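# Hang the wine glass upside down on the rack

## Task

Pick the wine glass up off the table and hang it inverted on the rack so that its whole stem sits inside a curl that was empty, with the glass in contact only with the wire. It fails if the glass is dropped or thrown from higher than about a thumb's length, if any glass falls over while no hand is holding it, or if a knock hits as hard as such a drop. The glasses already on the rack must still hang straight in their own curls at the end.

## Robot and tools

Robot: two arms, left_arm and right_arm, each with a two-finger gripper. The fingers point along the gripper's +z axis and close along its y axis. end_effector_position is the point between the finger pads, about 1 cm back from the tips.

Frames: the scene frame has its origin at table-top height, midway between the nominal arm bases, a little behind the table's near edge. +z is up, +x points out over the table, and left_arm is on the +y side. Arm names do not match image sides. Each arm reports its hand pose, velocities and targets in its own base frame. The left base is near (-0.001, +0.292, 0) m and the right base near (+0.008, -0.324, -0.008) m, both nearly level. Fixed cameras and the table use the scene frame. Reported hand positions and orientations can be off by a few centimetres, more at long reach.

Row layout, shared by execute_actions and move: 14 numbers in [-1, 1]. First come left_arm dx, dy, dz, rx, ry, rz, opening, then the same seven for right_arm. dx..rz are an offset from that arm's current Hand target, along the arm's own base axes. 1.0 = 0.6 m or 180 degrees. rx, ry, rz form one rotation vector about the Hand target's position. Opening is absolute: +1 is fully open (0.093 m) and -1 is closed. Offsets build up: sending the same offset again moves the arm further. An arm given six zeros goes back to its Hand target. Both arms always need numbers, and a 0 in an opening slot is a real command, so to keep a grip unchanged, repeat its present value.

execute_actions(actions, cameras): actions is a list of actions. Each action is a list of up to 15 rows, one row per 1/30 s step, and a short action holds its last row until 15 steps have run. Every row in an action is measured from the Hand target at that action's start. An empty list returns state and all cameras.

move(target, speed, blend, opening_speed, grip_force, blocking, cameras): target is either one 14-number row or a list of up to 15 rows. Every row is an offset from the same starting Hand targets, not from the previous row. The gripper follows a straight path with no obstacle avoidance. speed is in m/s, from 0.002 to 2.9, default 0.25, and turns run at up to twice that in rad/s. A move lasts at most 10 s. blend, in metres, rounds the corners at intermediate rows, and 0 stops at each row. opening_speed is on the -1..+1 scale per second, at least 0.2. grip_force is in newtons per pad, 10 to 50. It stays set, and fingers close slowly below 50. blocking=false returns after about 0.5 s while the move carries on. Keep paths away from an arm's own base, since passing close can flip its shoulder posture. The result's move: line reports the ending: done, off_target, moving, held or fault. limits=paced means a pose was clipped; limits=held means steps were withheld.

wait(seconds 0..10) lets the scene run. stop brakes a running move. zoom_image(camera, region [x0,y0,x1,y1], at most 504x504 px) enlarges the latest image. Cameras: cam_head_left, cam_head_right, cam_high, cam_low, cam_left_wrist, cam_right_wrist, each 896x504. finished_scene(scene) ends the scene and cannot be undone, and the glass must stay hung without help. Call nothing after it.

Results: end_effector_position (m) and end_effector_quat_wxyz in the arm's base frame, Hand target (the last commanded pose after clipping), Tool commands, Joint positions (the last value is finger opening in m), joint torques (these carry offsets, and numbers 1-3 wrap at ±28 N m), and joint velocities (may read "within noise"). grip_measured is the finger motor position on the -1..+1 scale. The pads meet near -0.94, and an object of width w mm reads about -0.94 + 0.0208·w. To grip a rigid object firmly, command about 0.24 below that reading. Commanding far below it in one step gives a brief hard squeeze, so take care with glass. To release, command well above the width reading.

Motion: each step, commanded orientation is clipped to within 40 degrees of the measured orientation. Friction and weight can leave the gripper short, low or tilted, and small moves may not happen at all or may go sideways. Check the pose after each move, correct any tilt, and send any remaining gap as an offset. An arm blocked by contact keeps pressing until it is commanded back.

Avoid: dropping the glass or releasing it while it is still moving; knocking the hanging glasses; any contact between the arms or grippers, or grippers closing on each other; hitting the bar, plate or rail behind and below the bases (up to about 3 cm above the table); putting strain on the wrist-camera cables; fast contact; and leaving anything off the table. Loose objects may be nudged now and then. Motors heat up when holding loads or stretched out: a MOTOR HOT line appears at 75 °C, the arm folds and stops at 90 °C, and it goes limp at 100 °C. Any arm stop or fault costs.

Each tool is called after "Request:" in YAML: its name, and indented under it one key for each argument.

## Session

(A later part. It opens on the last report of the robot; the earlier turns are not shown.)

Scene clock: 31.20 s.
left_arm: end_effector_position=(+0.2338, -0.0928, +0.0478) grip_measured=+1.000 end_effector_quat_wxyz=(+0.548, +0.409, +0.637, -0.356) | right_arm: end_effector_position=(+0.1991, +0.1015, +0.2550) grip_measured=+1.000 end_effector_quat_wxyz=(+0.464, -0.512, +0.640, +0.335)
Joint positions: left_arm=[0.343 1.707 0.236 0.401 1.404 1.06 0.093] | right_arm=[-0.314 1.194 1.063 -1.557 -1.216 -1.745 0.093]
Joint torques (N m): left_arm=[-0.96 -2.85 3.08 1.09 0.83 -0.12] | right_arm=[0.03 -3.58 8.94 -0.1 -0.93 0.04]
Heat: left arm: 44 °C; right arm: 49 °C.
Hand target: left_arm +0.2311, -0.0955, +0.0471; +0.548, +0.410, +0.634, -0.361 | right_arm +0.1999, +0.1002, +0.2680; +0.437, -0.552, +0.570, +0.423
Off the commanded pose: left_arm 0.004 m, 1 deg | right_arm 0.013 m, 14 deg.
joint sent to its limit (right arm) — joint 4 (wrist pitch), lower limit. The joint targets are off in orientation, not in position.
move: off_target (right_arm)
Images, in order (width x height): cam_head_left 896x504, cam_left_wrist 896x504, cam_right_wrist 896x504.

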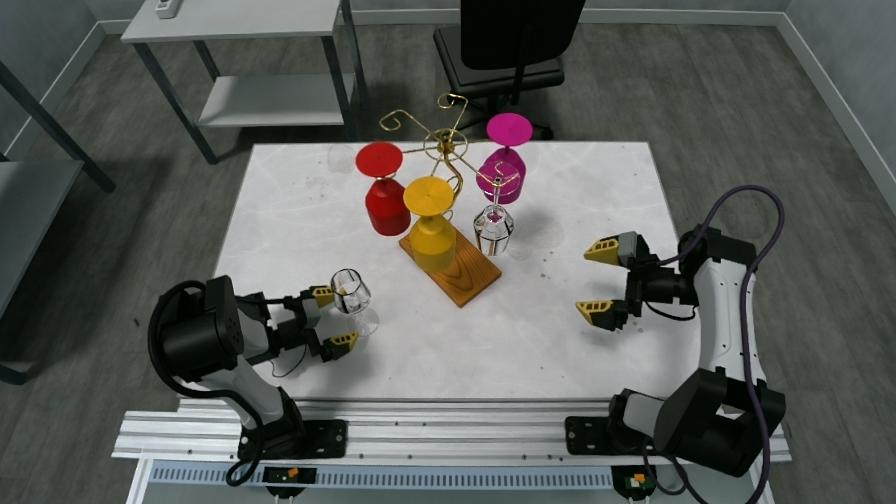

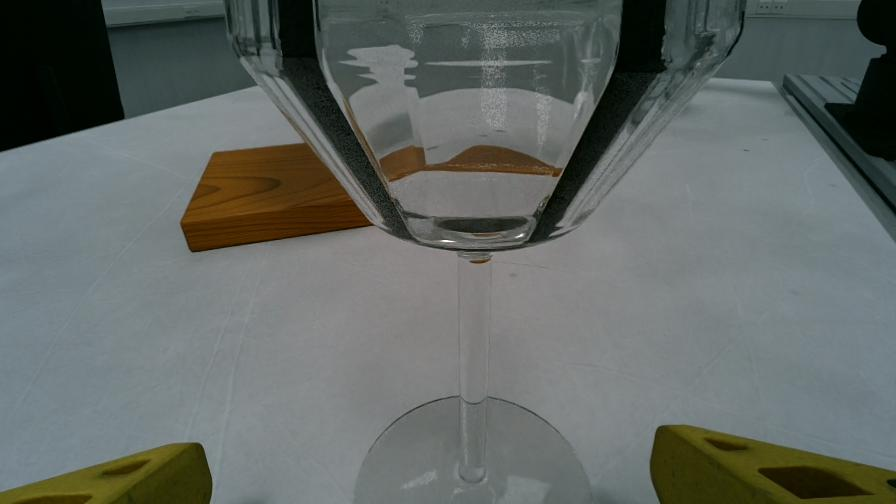

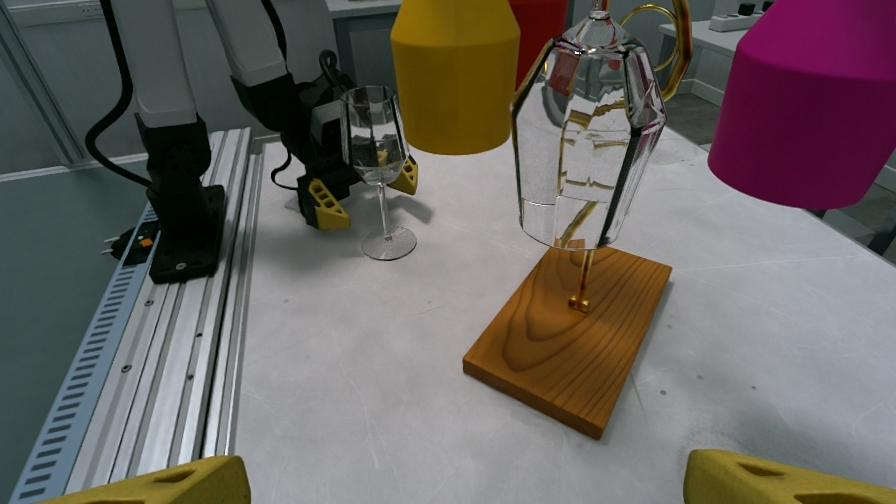

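Request:
move:
  target: [0.015,-0.069,0,-0.0171,-0.0076,-0.0791,1,0,0,0,0,0,0,1]
  speed: 0.15
  cameras: ["cam_head_left","cam_right_wrist","cam_left_wrist"]

Request:
zoom_image:
  camera: "cam_right_wrist"
  region: [280, 70, 480, 270]

Scene clock: 33.13 s.
left_arm: end_effector_position=(+0.2396, -0.1355, +0.0469) grip_measured=+1.000 end_effector_quat_wxyz=(+0.519, +0.470, +0.567, -0.434) | right_arm: end_effector_position=(+0.1991, +0.1015, +0.2550) grip_measured=+1.000 end_effector_quat_wxyz=(+0.464, -0.512, +0.640, +0.335)
Joint positions: left_arm=[0.14 1.865 0.385 0.369 1.476 1.107 0.093] | right_arm=[-0.314 1.194 1.063 -1.557 -1.216 -1.745 0.093]
Joint torques (N m): left_arm=[-0.99 -4.11 4.7 0.78 0.84 0.05] | right_arm=[0.02 -3.54 9.01 -0.1 -0.94 0.05]
Heat: left arm: 44 °C; right arm: 50 °C.
Hand target: left_arm +0.2400, -0.1369, +0.0471; +0.517, +0.474, +0.561, -0.438 | right_arm +0.1999, +0.1002, +0.2680; +0.437, -0.552, +0.570, +0.423
Off the commanded pose: left_arm 0.001 m, 1 deg | right_arm 0.013 m, 14 deg.
joint sent to its limit (right arm) — joint 4 (wrist pitch), lower limit. The joint targets are off in orientation, not in position.
move: off_target (right_arm)
Images, in order (width x height): cam_head_left 896x504, cam_left_wrist 896x504, cam_right_wrist 896x504.

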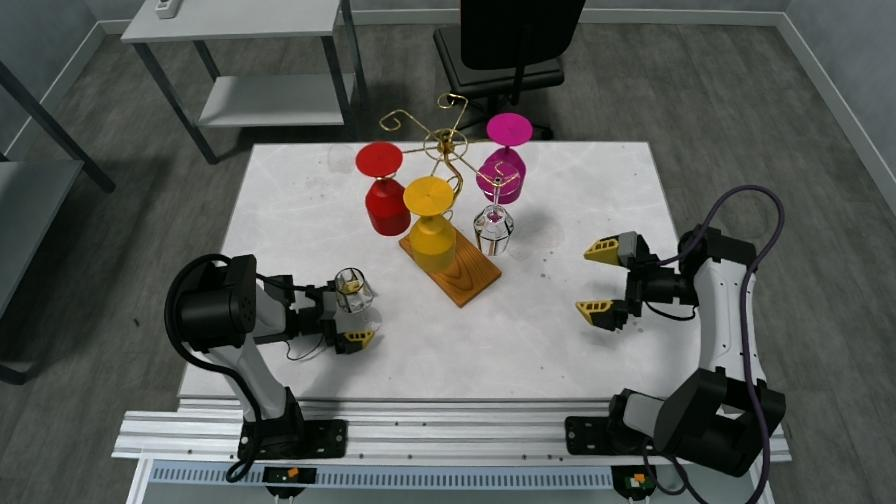

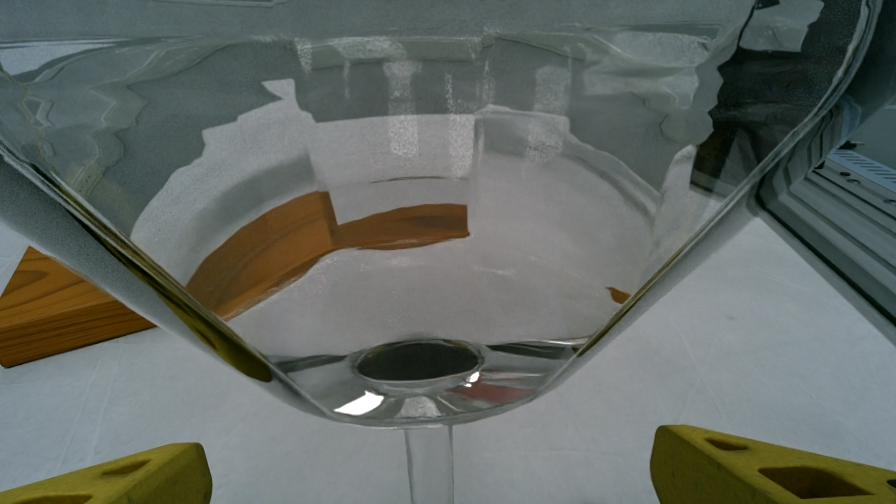

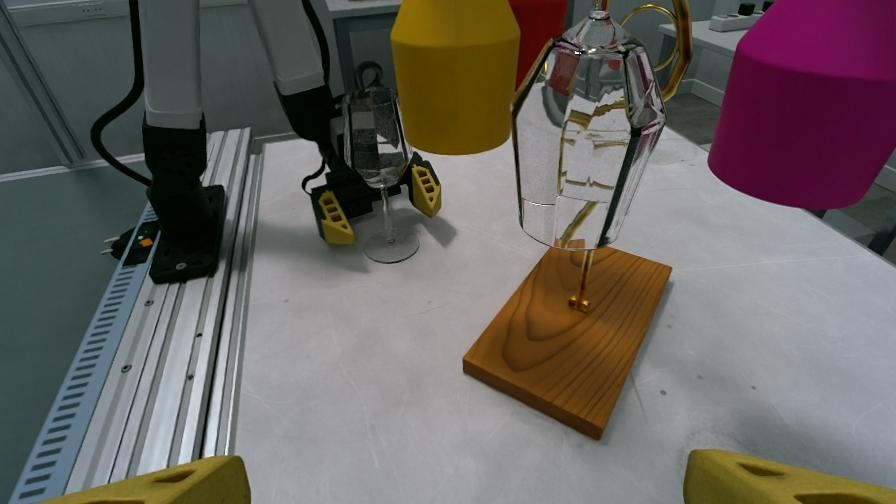

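Scaled by 2.520 from the camera's 896x504 image, which has a finer 1280x720 frame.

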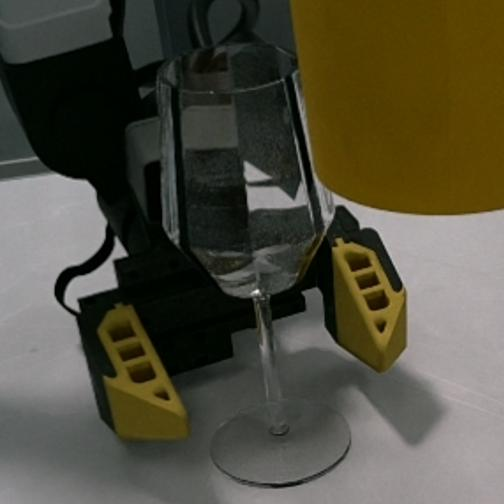

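Request:
move:
  target:
    - [-0.004,0.023,0,0,0,0,1,0,0,0,0,0,0,1]
    - [-0.004,0.023,0,0,0,0,-1,0,0,0,0,0,0,1]
  speed: 0.1
  grip_force: 40
  cameras: ["cam_right_wrist","cam_left_wrist"]

Request:
zoom_image:
  camera: "cam_right_wrist"
  region: [280, 70, 480, 270]

Scene clock: 41.03 s.
left_arm: end_effector_position=(+0.2347, -0.1256, +0.0469) grip_measured=-0.921 end_effector_quat_wxyz=(+0.508, +0.470, +0.570, -0.443) | right_arm: end_effector_position=(+0.1991, +0.1015, +0.2550) grip_measured=+1.000 end_effector_quat_wxyz=(+0.464, -0.512, +0.640, +0.335)
Joint positions: left_arm=[0.19 1.949 0.605 -0.499 1.475 1.816 0.001] | right_arm=[-0.314 1.194 1.063 -1.557 -1.216 -1.745 0.093]
Joint torques (N m): left_arm=[0.55 -4.37 4.31 -0.13 0.95 0.25] | right_arm=[0.03 -3.58 8.95 -0.11 -0.93 0.06]
Heat: left arm: 45 °C; right arm: 50 °C.
Hand target: left_arm +0.2377, -0.1231, +0.0471; +0.517, +0.475, +0.561, -0.438 | right_arm +0.1999, +0.1002, +0.2680; +0.437, -0.552, +0.570, +0.423
Off the commanded pose: left_arm 0.004 m, 2 deg | right_arm 0.013 m, 14 deg.
joint sent to its limit (right arm) — joint 4 (wrist pitch), lower limit. The joint targets are off in orientation, not in position.
grip_force (N): 40, 40
move: off_target (right_arm)
Images, in order (width x height): cam_left_wrist 896x504, cam_right_wrist 896x504.

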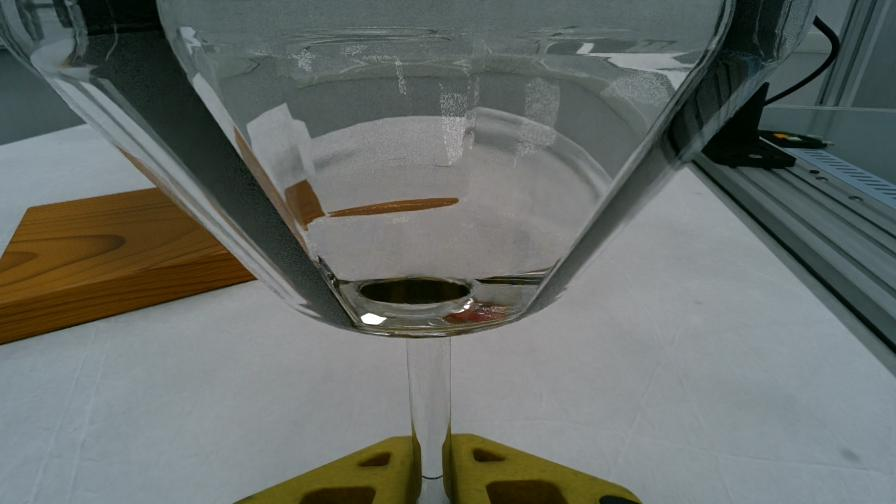

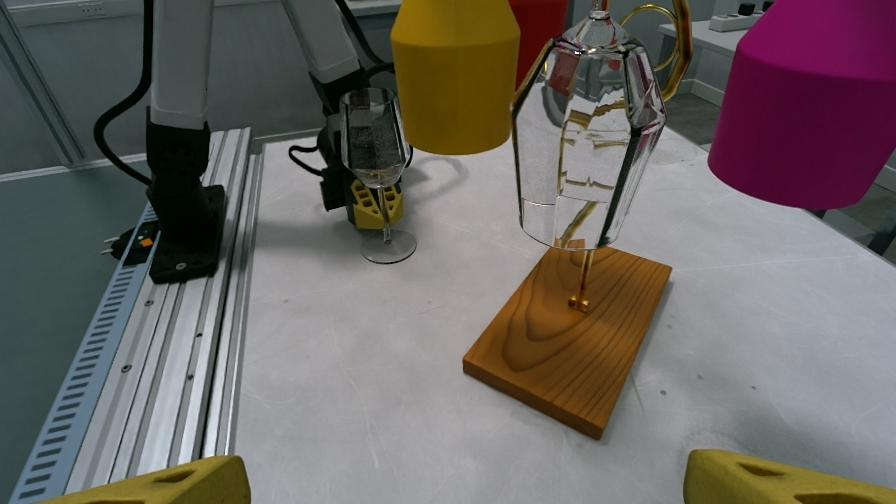

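Scaled by 2.520 from the camera's 896x504 image, which has a finer 1280x720 frame.

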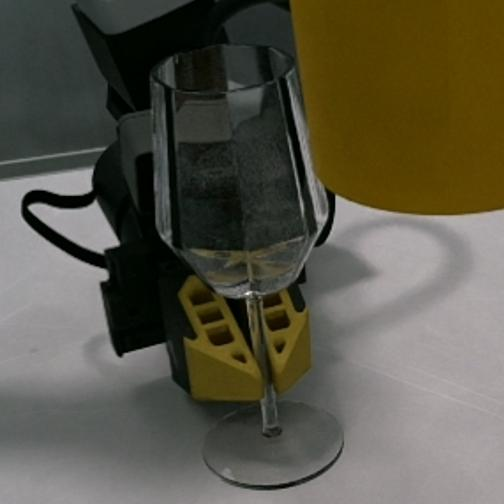

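Request:
move:
  target: [0,0,0.1,0,0,0,-1,0,0,0,0,0,0,1]
  speed: 0.1
  cameras: ["cam_right_wrist","cam_left_wrist"]

Scene clock: 43.27 s.
left_arm: end_effector_position=(+0.2310, -0.1258, +0.0995) grip_measured=-0.924 end_effector_quat_wxyz=(+0.499, +0.479, +0.574, -0.439) | right_arm: end_effector_position=(+0.1991, +0.1015, +0.2550) grip_measured=+1.000 end_effector_quat_wxyz=(+0.464, -0.512, +0.640, +0.335)
Joint positions: left_arm=[0.19 1.716 0.655 -0.801 1.448 1.837 0.001] | right_arm=[-0.314 1.194 1.063 -1.557 -1.216 -1.745 0.093]
Joint torques (N m): left_arm=[0.65 -4.1 6.39 -0.2 1.22 0.17] | right_arm=[-0.01 -3.52 8.98 -0.11 -0.93 0.06]
Heat: left arm: 45 °C; right arm: 50 °C.
Hand target: left_arm +0.2376, -0.1231, +0.1071; +0.517, +0.475, +0.561, -0.438 | right_arm +0.1999, +0.1002, +0.2680; +0.437, -0.552, +0.570, +0.423
Off the commanded pose: left_arm 0.010 m, 3 deg | right_arm 0.013 m, 14 deg.
joint sent to its limit (right arm) — joint 4 (wrist pitch), lower limit. The joint targets are off in orientation, not in position.
grip_force (N): 40, 40
move: off_target (left_arm, right_arm)
Images, in order (width x height): cam_left_wrist 896x504, cam_right_wrist 896x504.

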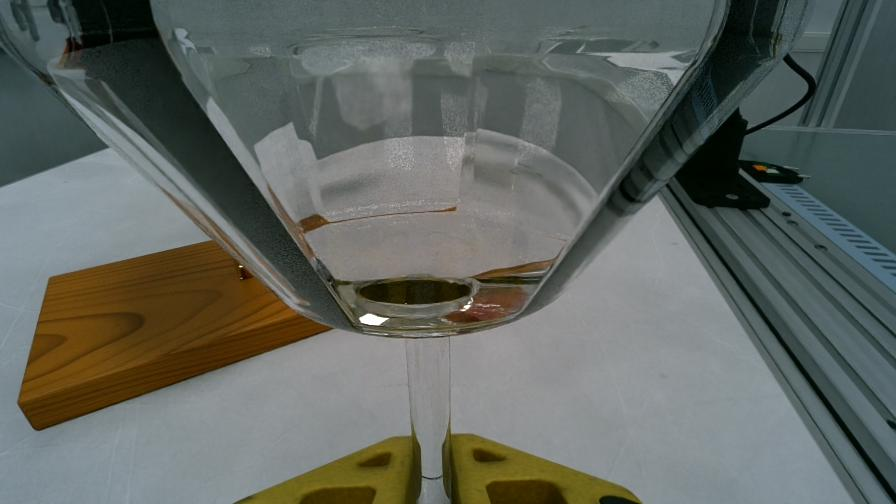

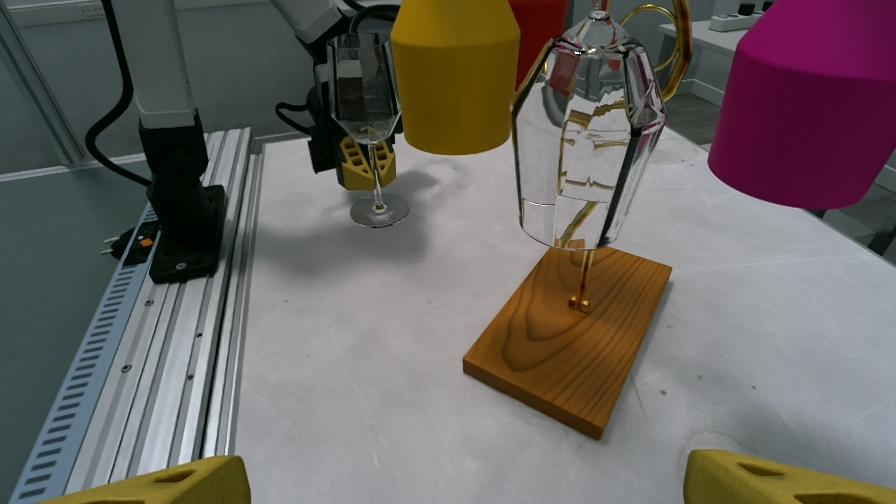

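Request:
move:
  target:
    - [0,0,0.2,0,0,0,-1,0,0,0,0,0,0,1]
    - [0.187,0.2385,0.288,0,0,0.136,-1,0,0,0,0,0,0,1]
  speed: 0.25
  blend: 0.05
  cameras: ["cam_right_wrist","cam_left_wrist","cam_head_left","cam_high"]

Scene clock: 46.27 s.
left_arm: end_effector_position=(+0.3529, +0.0218, +0.2703) grip_measured=-0.924 end_effector_quat_wxyz=(+0.583, +0.341, +0.661, -0.328) | right_arm: end_effector_position=(+0.1991, +0.1015, +0.2550) grip_measured=+1.000 end_effector_quat_wxyz=(+0.464, -0.512, +0.640, +0.335)
Joint positions: left_arm=[0.555 1.635 1.327 -1.012 1.462 1.282 0.001] | right_arm=[-0.314 1.194 1.063 -1.557 -1.216 -1.745 0.093]
Joint torques (N m): left_arm=[-0.16 -8.21 6.75 0.78 1.06 -0.17] | right_arm=[0.01 -3.63 8.99 -0.1 -0.93 0.07]
Heat: left arm: 46 °C; right arm: 50 °C.
Hand target: left_arm +0.3498, +0.0200, +0.2800; +0.599, +0.345, +0.649, -0.318 | right_arm +0.1999, +0.1002, +0.2680; +0.437, -0.552, +0.570, +0.423
Off the commanded pose: left_arm 0.010 m, 3 deg | right_arm 0.013 m, 14 deg.
joint sent to its limit (right arm) — joint 4 (wrist pitch), lower limit. The joint targets are off in orientation, not in position.
grip_force (N): 40, 40
move: off_target (left_arm, right_arm)
Images, in order (width x height): cam_head_left 896x504, cam_high 896x504, cam_left_wrist 896x504, cam_right_wrist 896x504.

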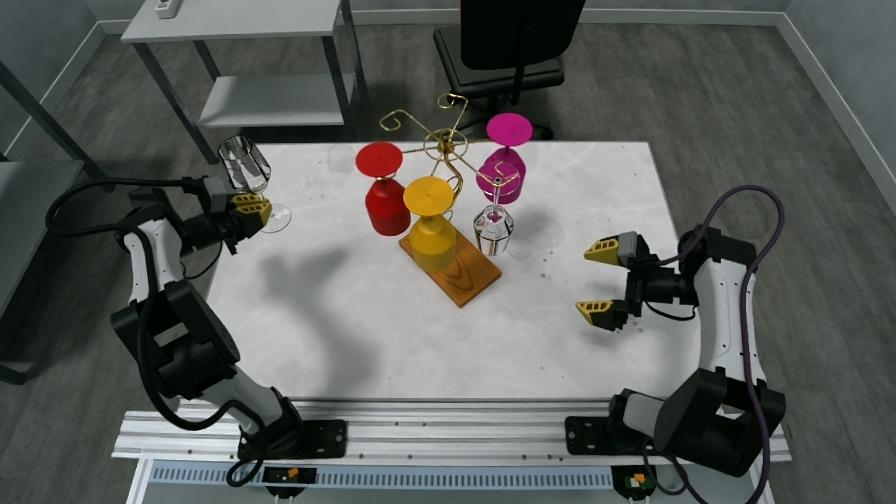

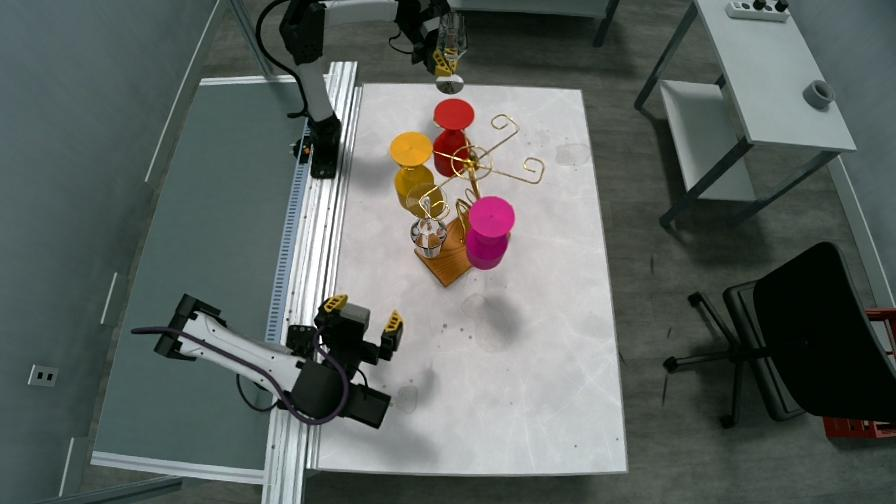

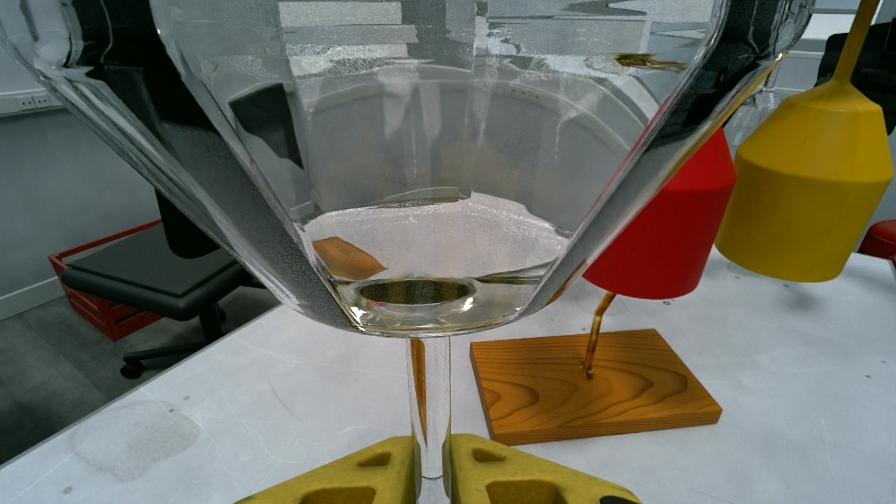

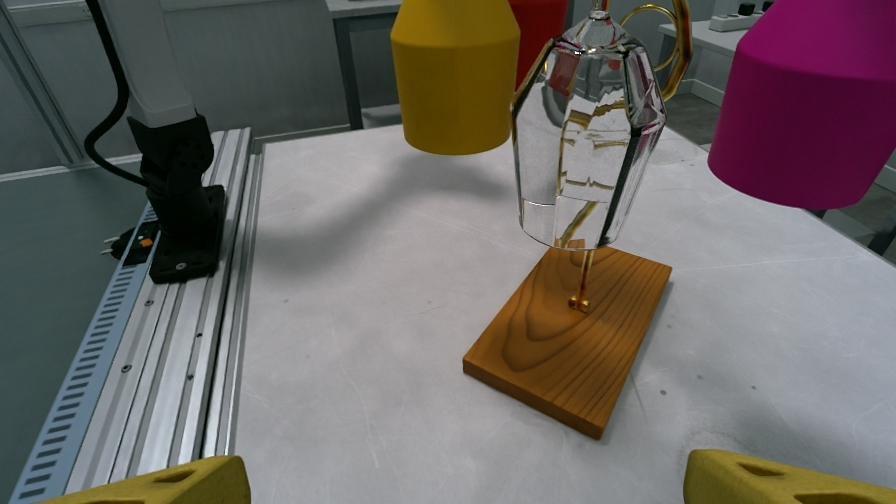

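Request:
move:
  target:
    - [0,0,0,-0.279,0.413,0.040,-1,0,0,0,0,0,0,1]
    - [0,0,0,-0.555,0.821,0.079,-1,0,0,0,0,0,0,1]
  speed: 0.5
  blend: 0.05
  cameras: ["cam_left_wrist","cam_head_left","cam_high","cam_low"]

Scene clock: 51.07 s.
left_arm: end_effector_position=(+0.3528, +0.0213, +0.2718) grip_measured=-0.928 end_effector_quat_wxyz=(+0.332, +0.644, -0.359, +0.589) | right_arm: end_effector_position=(+0.1991, +0.1015, +0.2550) grip_measured=+1.000 end_effector_quat_wxyz=(+0.464, -0.512, +0.640, +0.335)
Joint positions: left_arm=[0.555 1.74 1.447 -1.338 1.484 -1.515 0.001] | right_arm=[-0.314 1.194 1.063 -1.557 -1.216 -1.745 0.093]
Joint torques (N m): left_arm=[0.05 -8.98 6.28 0.29 1.01 -0.24] | right_arm=[0.03 -3.58 9.03 -0.1 -0.92 0.06]
Heat: left arm: 47 °C; right arm: 51 °C.
Hand target: left_arm +0.3498, +0.0200, +0.2799; +0.313, +0.645, -0.350, +0.603 | right_arm +0.1999, +0.1002, +0.2680; +0.437, -0.552, +0.570, +0.423
Off the commanded pose: left_arm 0.009 m, 3 deg | right_arm 0.013 m, 14 deg.
joint sent to its limit (right arm) — joint 4 (wrist pitch), lower limit. The joint targets are off in orientation, not in position.
grip_force (N): 40, 40
move: off_target (left_arm, right_arm)
Images, in order (width x height): cam_head_left 896x504, cam_high 896x504, cam_low 896x504, cam_left_wrist 896x504.

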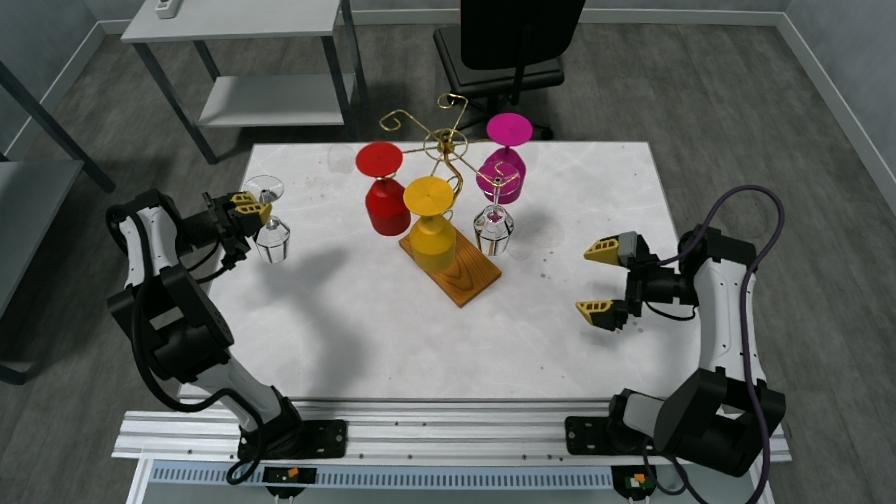

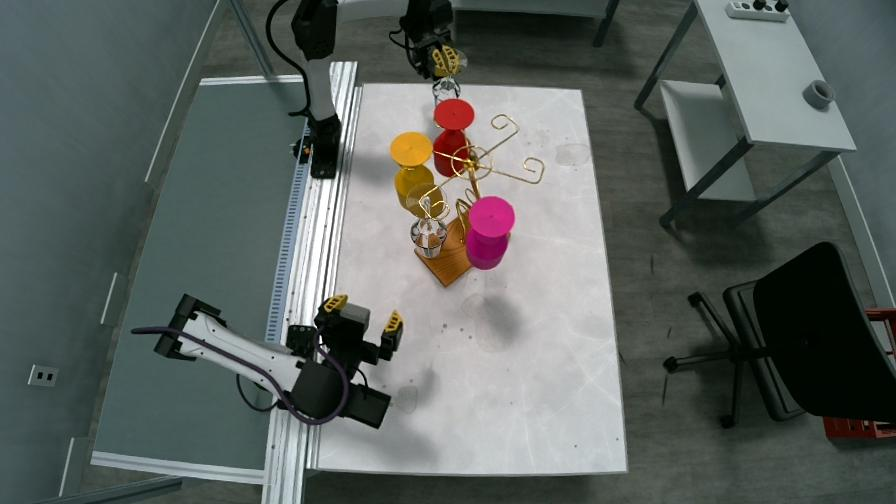

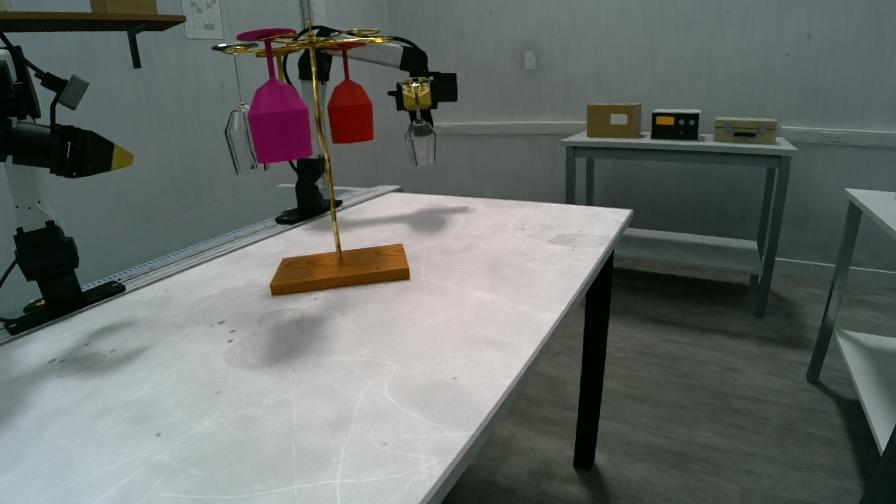

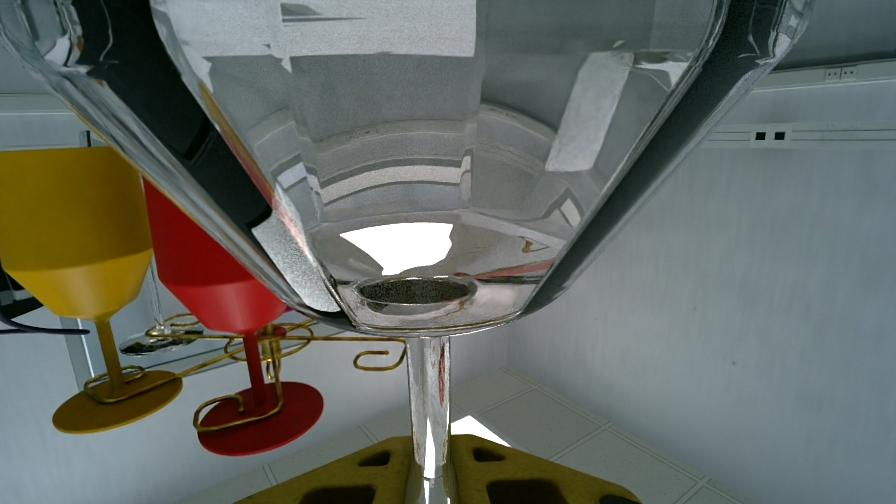

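Request:
move:
  target:
    - [0.05,-0.05,0.1235,0,0,0,-1,0,0,0,0,0,0,1]
    - [0.130,-0.252,0.1235,-0.0148,0.0005,-0.139,-1,0,0,0,0,0,0,1]
  speed: 0.25
  blend: 0.03
  cameras: ["cam_left_wrist","cam_head_left","cam_high","cam_low","cam_right_wrist"]

Request:
zoom_image:
  camera: "cam_head_left"
  region: [300, 70, 540, 270]

Request:
zoom_image:
  camera: "cam_high"
  region: [380, 50, 580, 250]

Request:
zoom_image:
  camera: "cam_low"
  region: [230, 0, 450, 200]

Scene clock: 56.90 s.
left_arm: end_effector_position=(+0.4297, -0.1304, +0.3438) grip_measured=-0.928 end_effector_quat_wxyz=(+0.446, +0.553, -0.484, +0.511) | right_arm: end_effector_position=(+0.1991, +0.1015, +0.2550) grip_measured=+1.000 end_effector_quat_wxyz=(+0.464, -0.512, +0.640, +0.335)
Joint positions: left_arm=[0.088 1.998 2.031 -1.087 1.477 -2.088 0.001] | right_arm=[-0.314 1.194 1.063 -1.557 -1.216 -1.745 0.093]
Joint torques (N m): left_arm=[-0.32 -8.79 9.83 0.76 1.03 -0.23] | right_arm=[-0.01 -3.54 8.95 -0.1 -0.93 0.07]
Heat: left arm: 49 °C; right arm: 51 °C.
Hand target: left_arm +0.4278, -0.1312, +0.3539; +0.451, +0.547, -0.467, +0.528 | right_arm +0.1999, +0.1002, +0.2680; +0.437, -0.552, +0.570, +0.423
Off the commanded pose: left_arm 0.010 m, 3 deg | right_arm 0.013 m, 14 deg.
joint sent to its limit (left arm) — joint 6 (wrist roll), lower limit. The joint targets still meet the commanded pose.
joint sent to its limit (right arm) — joint 4 (wrist pitch), lower limit. The joint targets are off in orientation, not in position.
grip_force (N): 40, 40
move: off_target (left_arm, right_arm)
Images, in order (width x height): cam_head_left 896x504, cam_high 896x504, cam_low 896x504, cam_left_wrist 896x504, cam_right_wrist 896x504.

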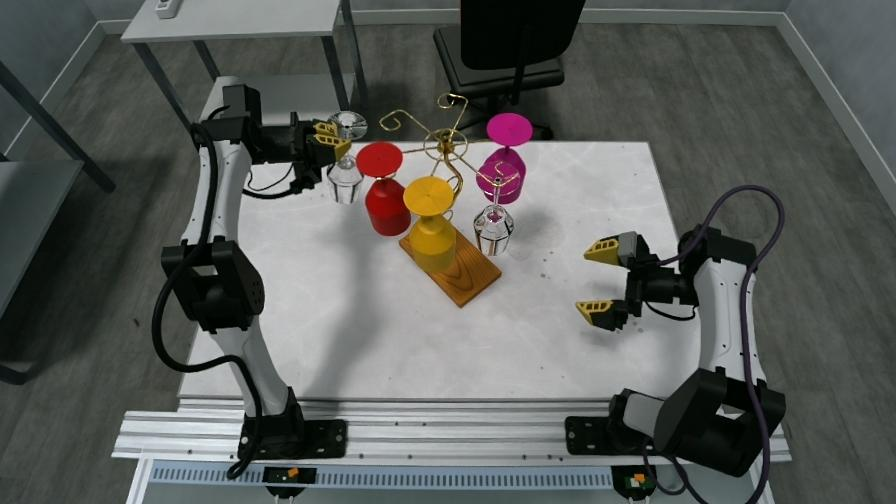

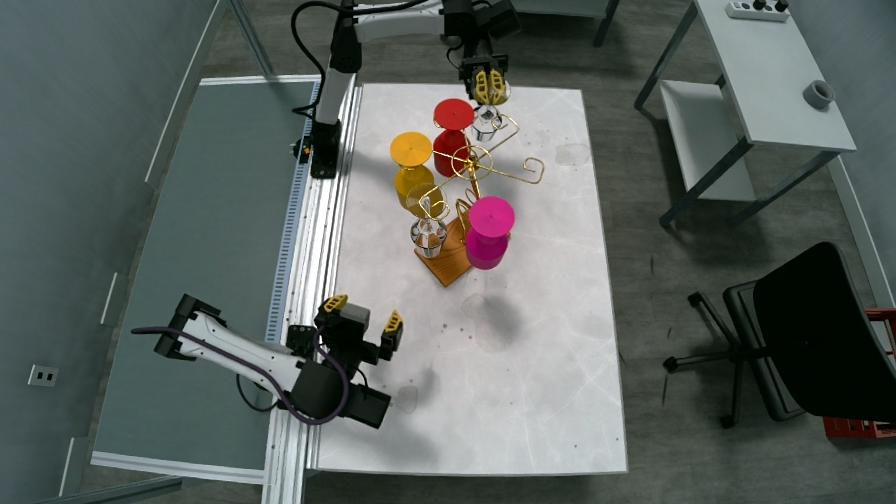

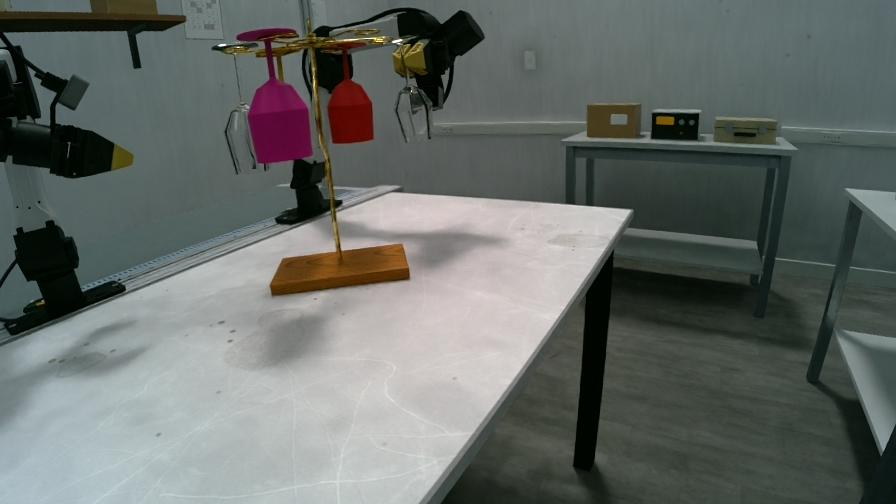

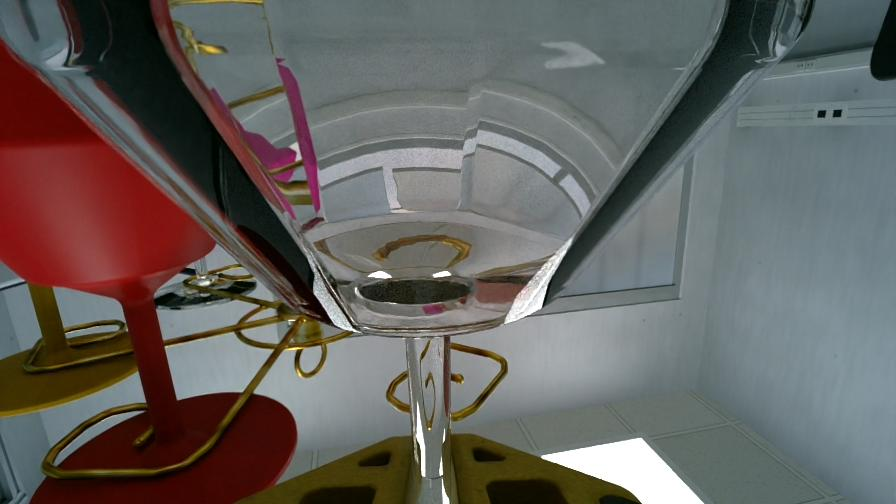

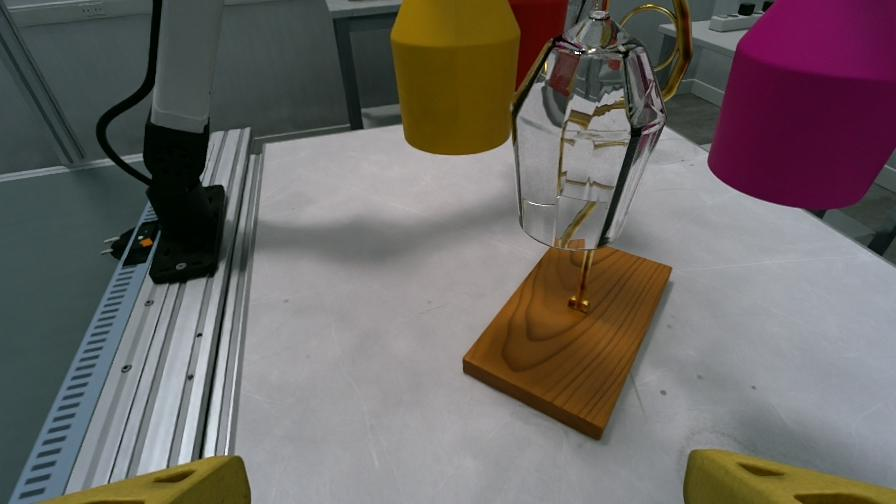

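Scaled by 2.100 from the camera's 896x504 image, which has a finer 1280x720 frame.

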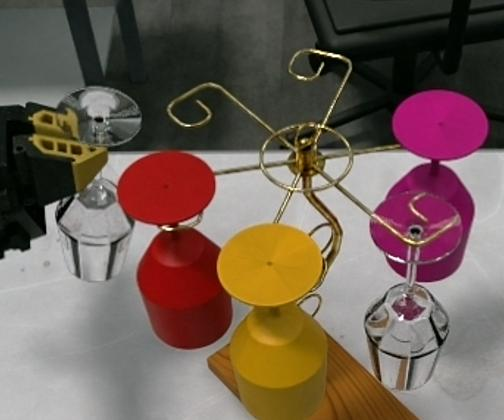

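Scaled by 2.520 from the camera's 896x504 image, which has a finer 1280x720 frame.

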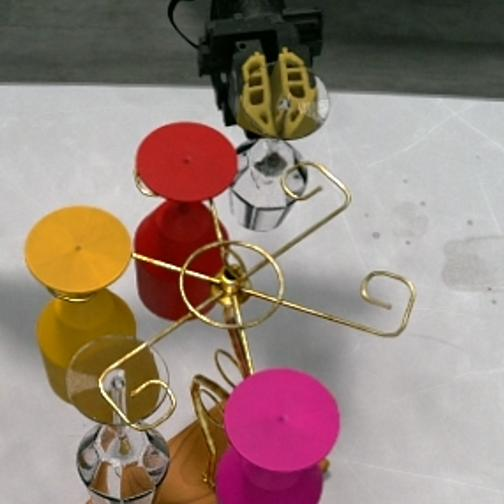

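Scaled by 2.291 from the camera's 896x504 image, which has a finer 1280x720 frame.

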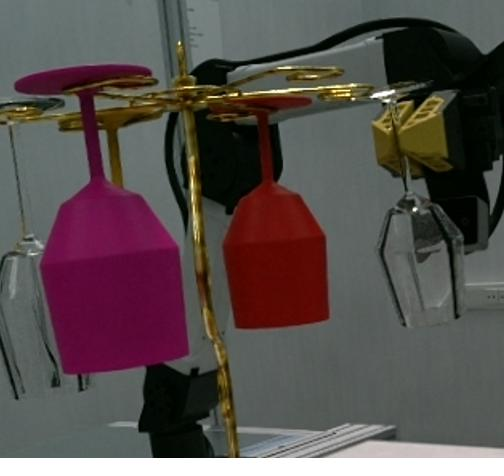

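Request:
move:
  target:
    - [-0.113,0.2187,-0.117,-0.0027,-0.001,0.1165,-1,0,0,0.345,0,0,0,1]
    - [-0.113,0.2187,-0.315,-0.0027,-0.001,0.1165,-1,0.337,0.207,0.345,0.0169,-0.0023,-0.0673,1]
  speed: 0.25
  blend: 0.04
  cameras: ["cam_left_wrist","cam_head_left","cam_low","cam_right_wrist"]

Request:
zoom_image:
  camera: "cam_head_left"
  region: [200, 130, 380, 300]

Request:
zoom_image:
  camera: "cam_low"
  region: [330, 60, 510, 260]

Scene clock: 63.37 s.
left_arm: end_effector_position=(+0.3624, -0.0006, +0.1528) grip_measured=-0.928 end_effector_quat_wxyz=(+0.357, +0.632, -0.362, +0.585) | right_arm: end_effector_position=(+0.4056, +0.2221, +0.4619) grip_measured=+1.000 end_effector_quat_wxyz=(+0.479, -0.469, +0.627, +0.396)
Joint positions: left_arm=[0.48 1.806 0.991 -0.422 1.506 -1.933 0.001] | right_arm=[0.169 2.059 2.678 -1.151 -1.107 -0.436 0.093]
Joint torques (N m): left_arm=[0.32 -9.22 5.98 0.86 1.11 -0.21] | right_arm=[1.1 -9.35 8.36 1.92 -0.28 0.08]
Heat: left arm: 51 °C; right arm: 51 °C.
Hand target: left_arm +0.3601, +0.0000, +0.1650; +0.349, +0.620, -0.358, +0.604 | right_arm +0.4022, +0.2243, +0.4750; +0.496, -0.478, +0.613, +0.387
Off the commanded pose: left_arm 0.012 m, 3 deg | right_arm 0.014 m, 3 deg.
grip_force (N): 40, 40
move: off_target (left_arm, right_arm)
Images, in order (width x height): cam_head_left 896x504, cam_low 896x504, cam_left_wrist 896x504, cam_right_wrist 896x504.

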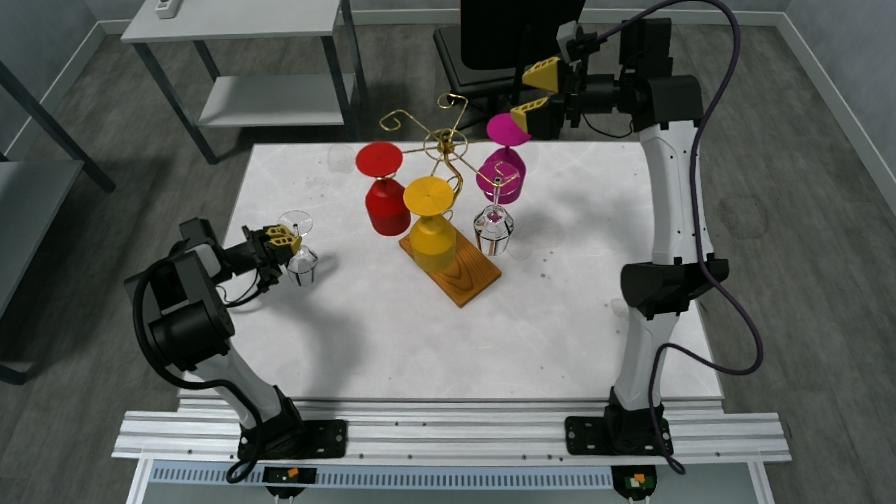

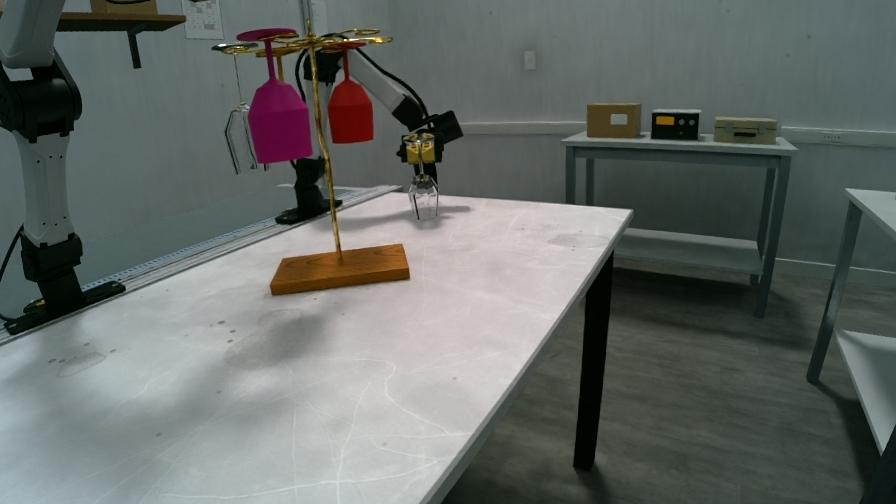

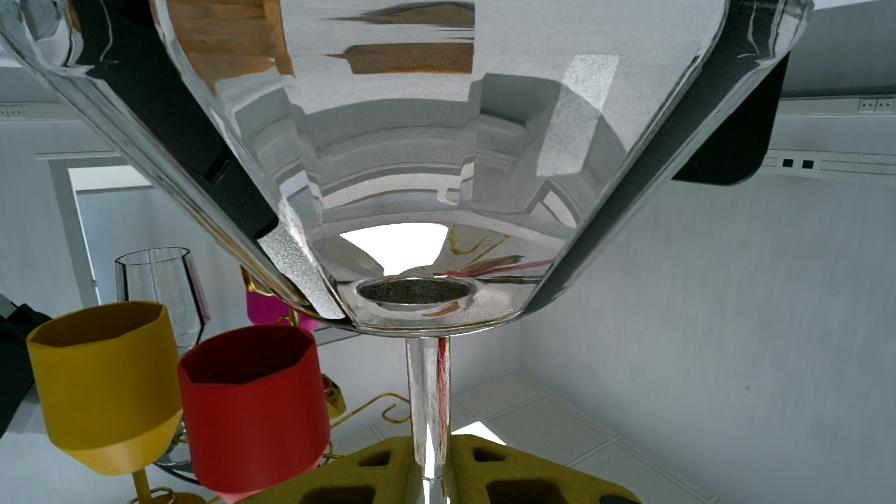

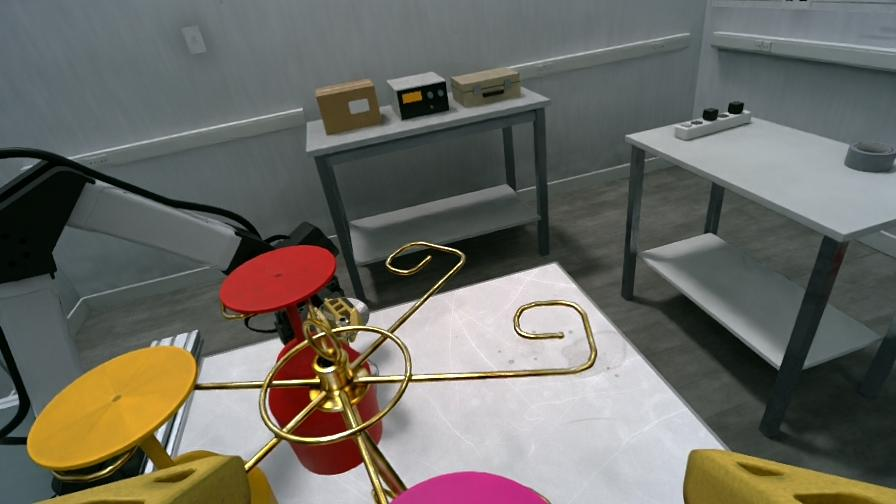

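Scaled by 2.800 from the camera's 896x504 image, which has a finer 1280x720 frame.

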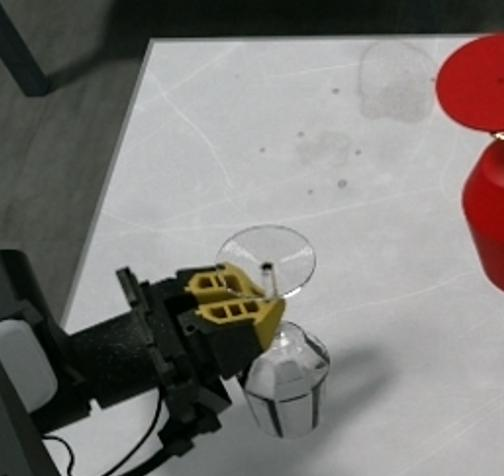

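Scaled by 2.520 from the camera's 896x504 image, which has a finer 1280x720 frame.

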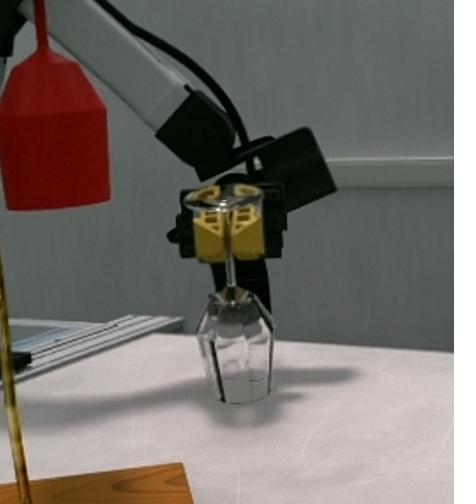

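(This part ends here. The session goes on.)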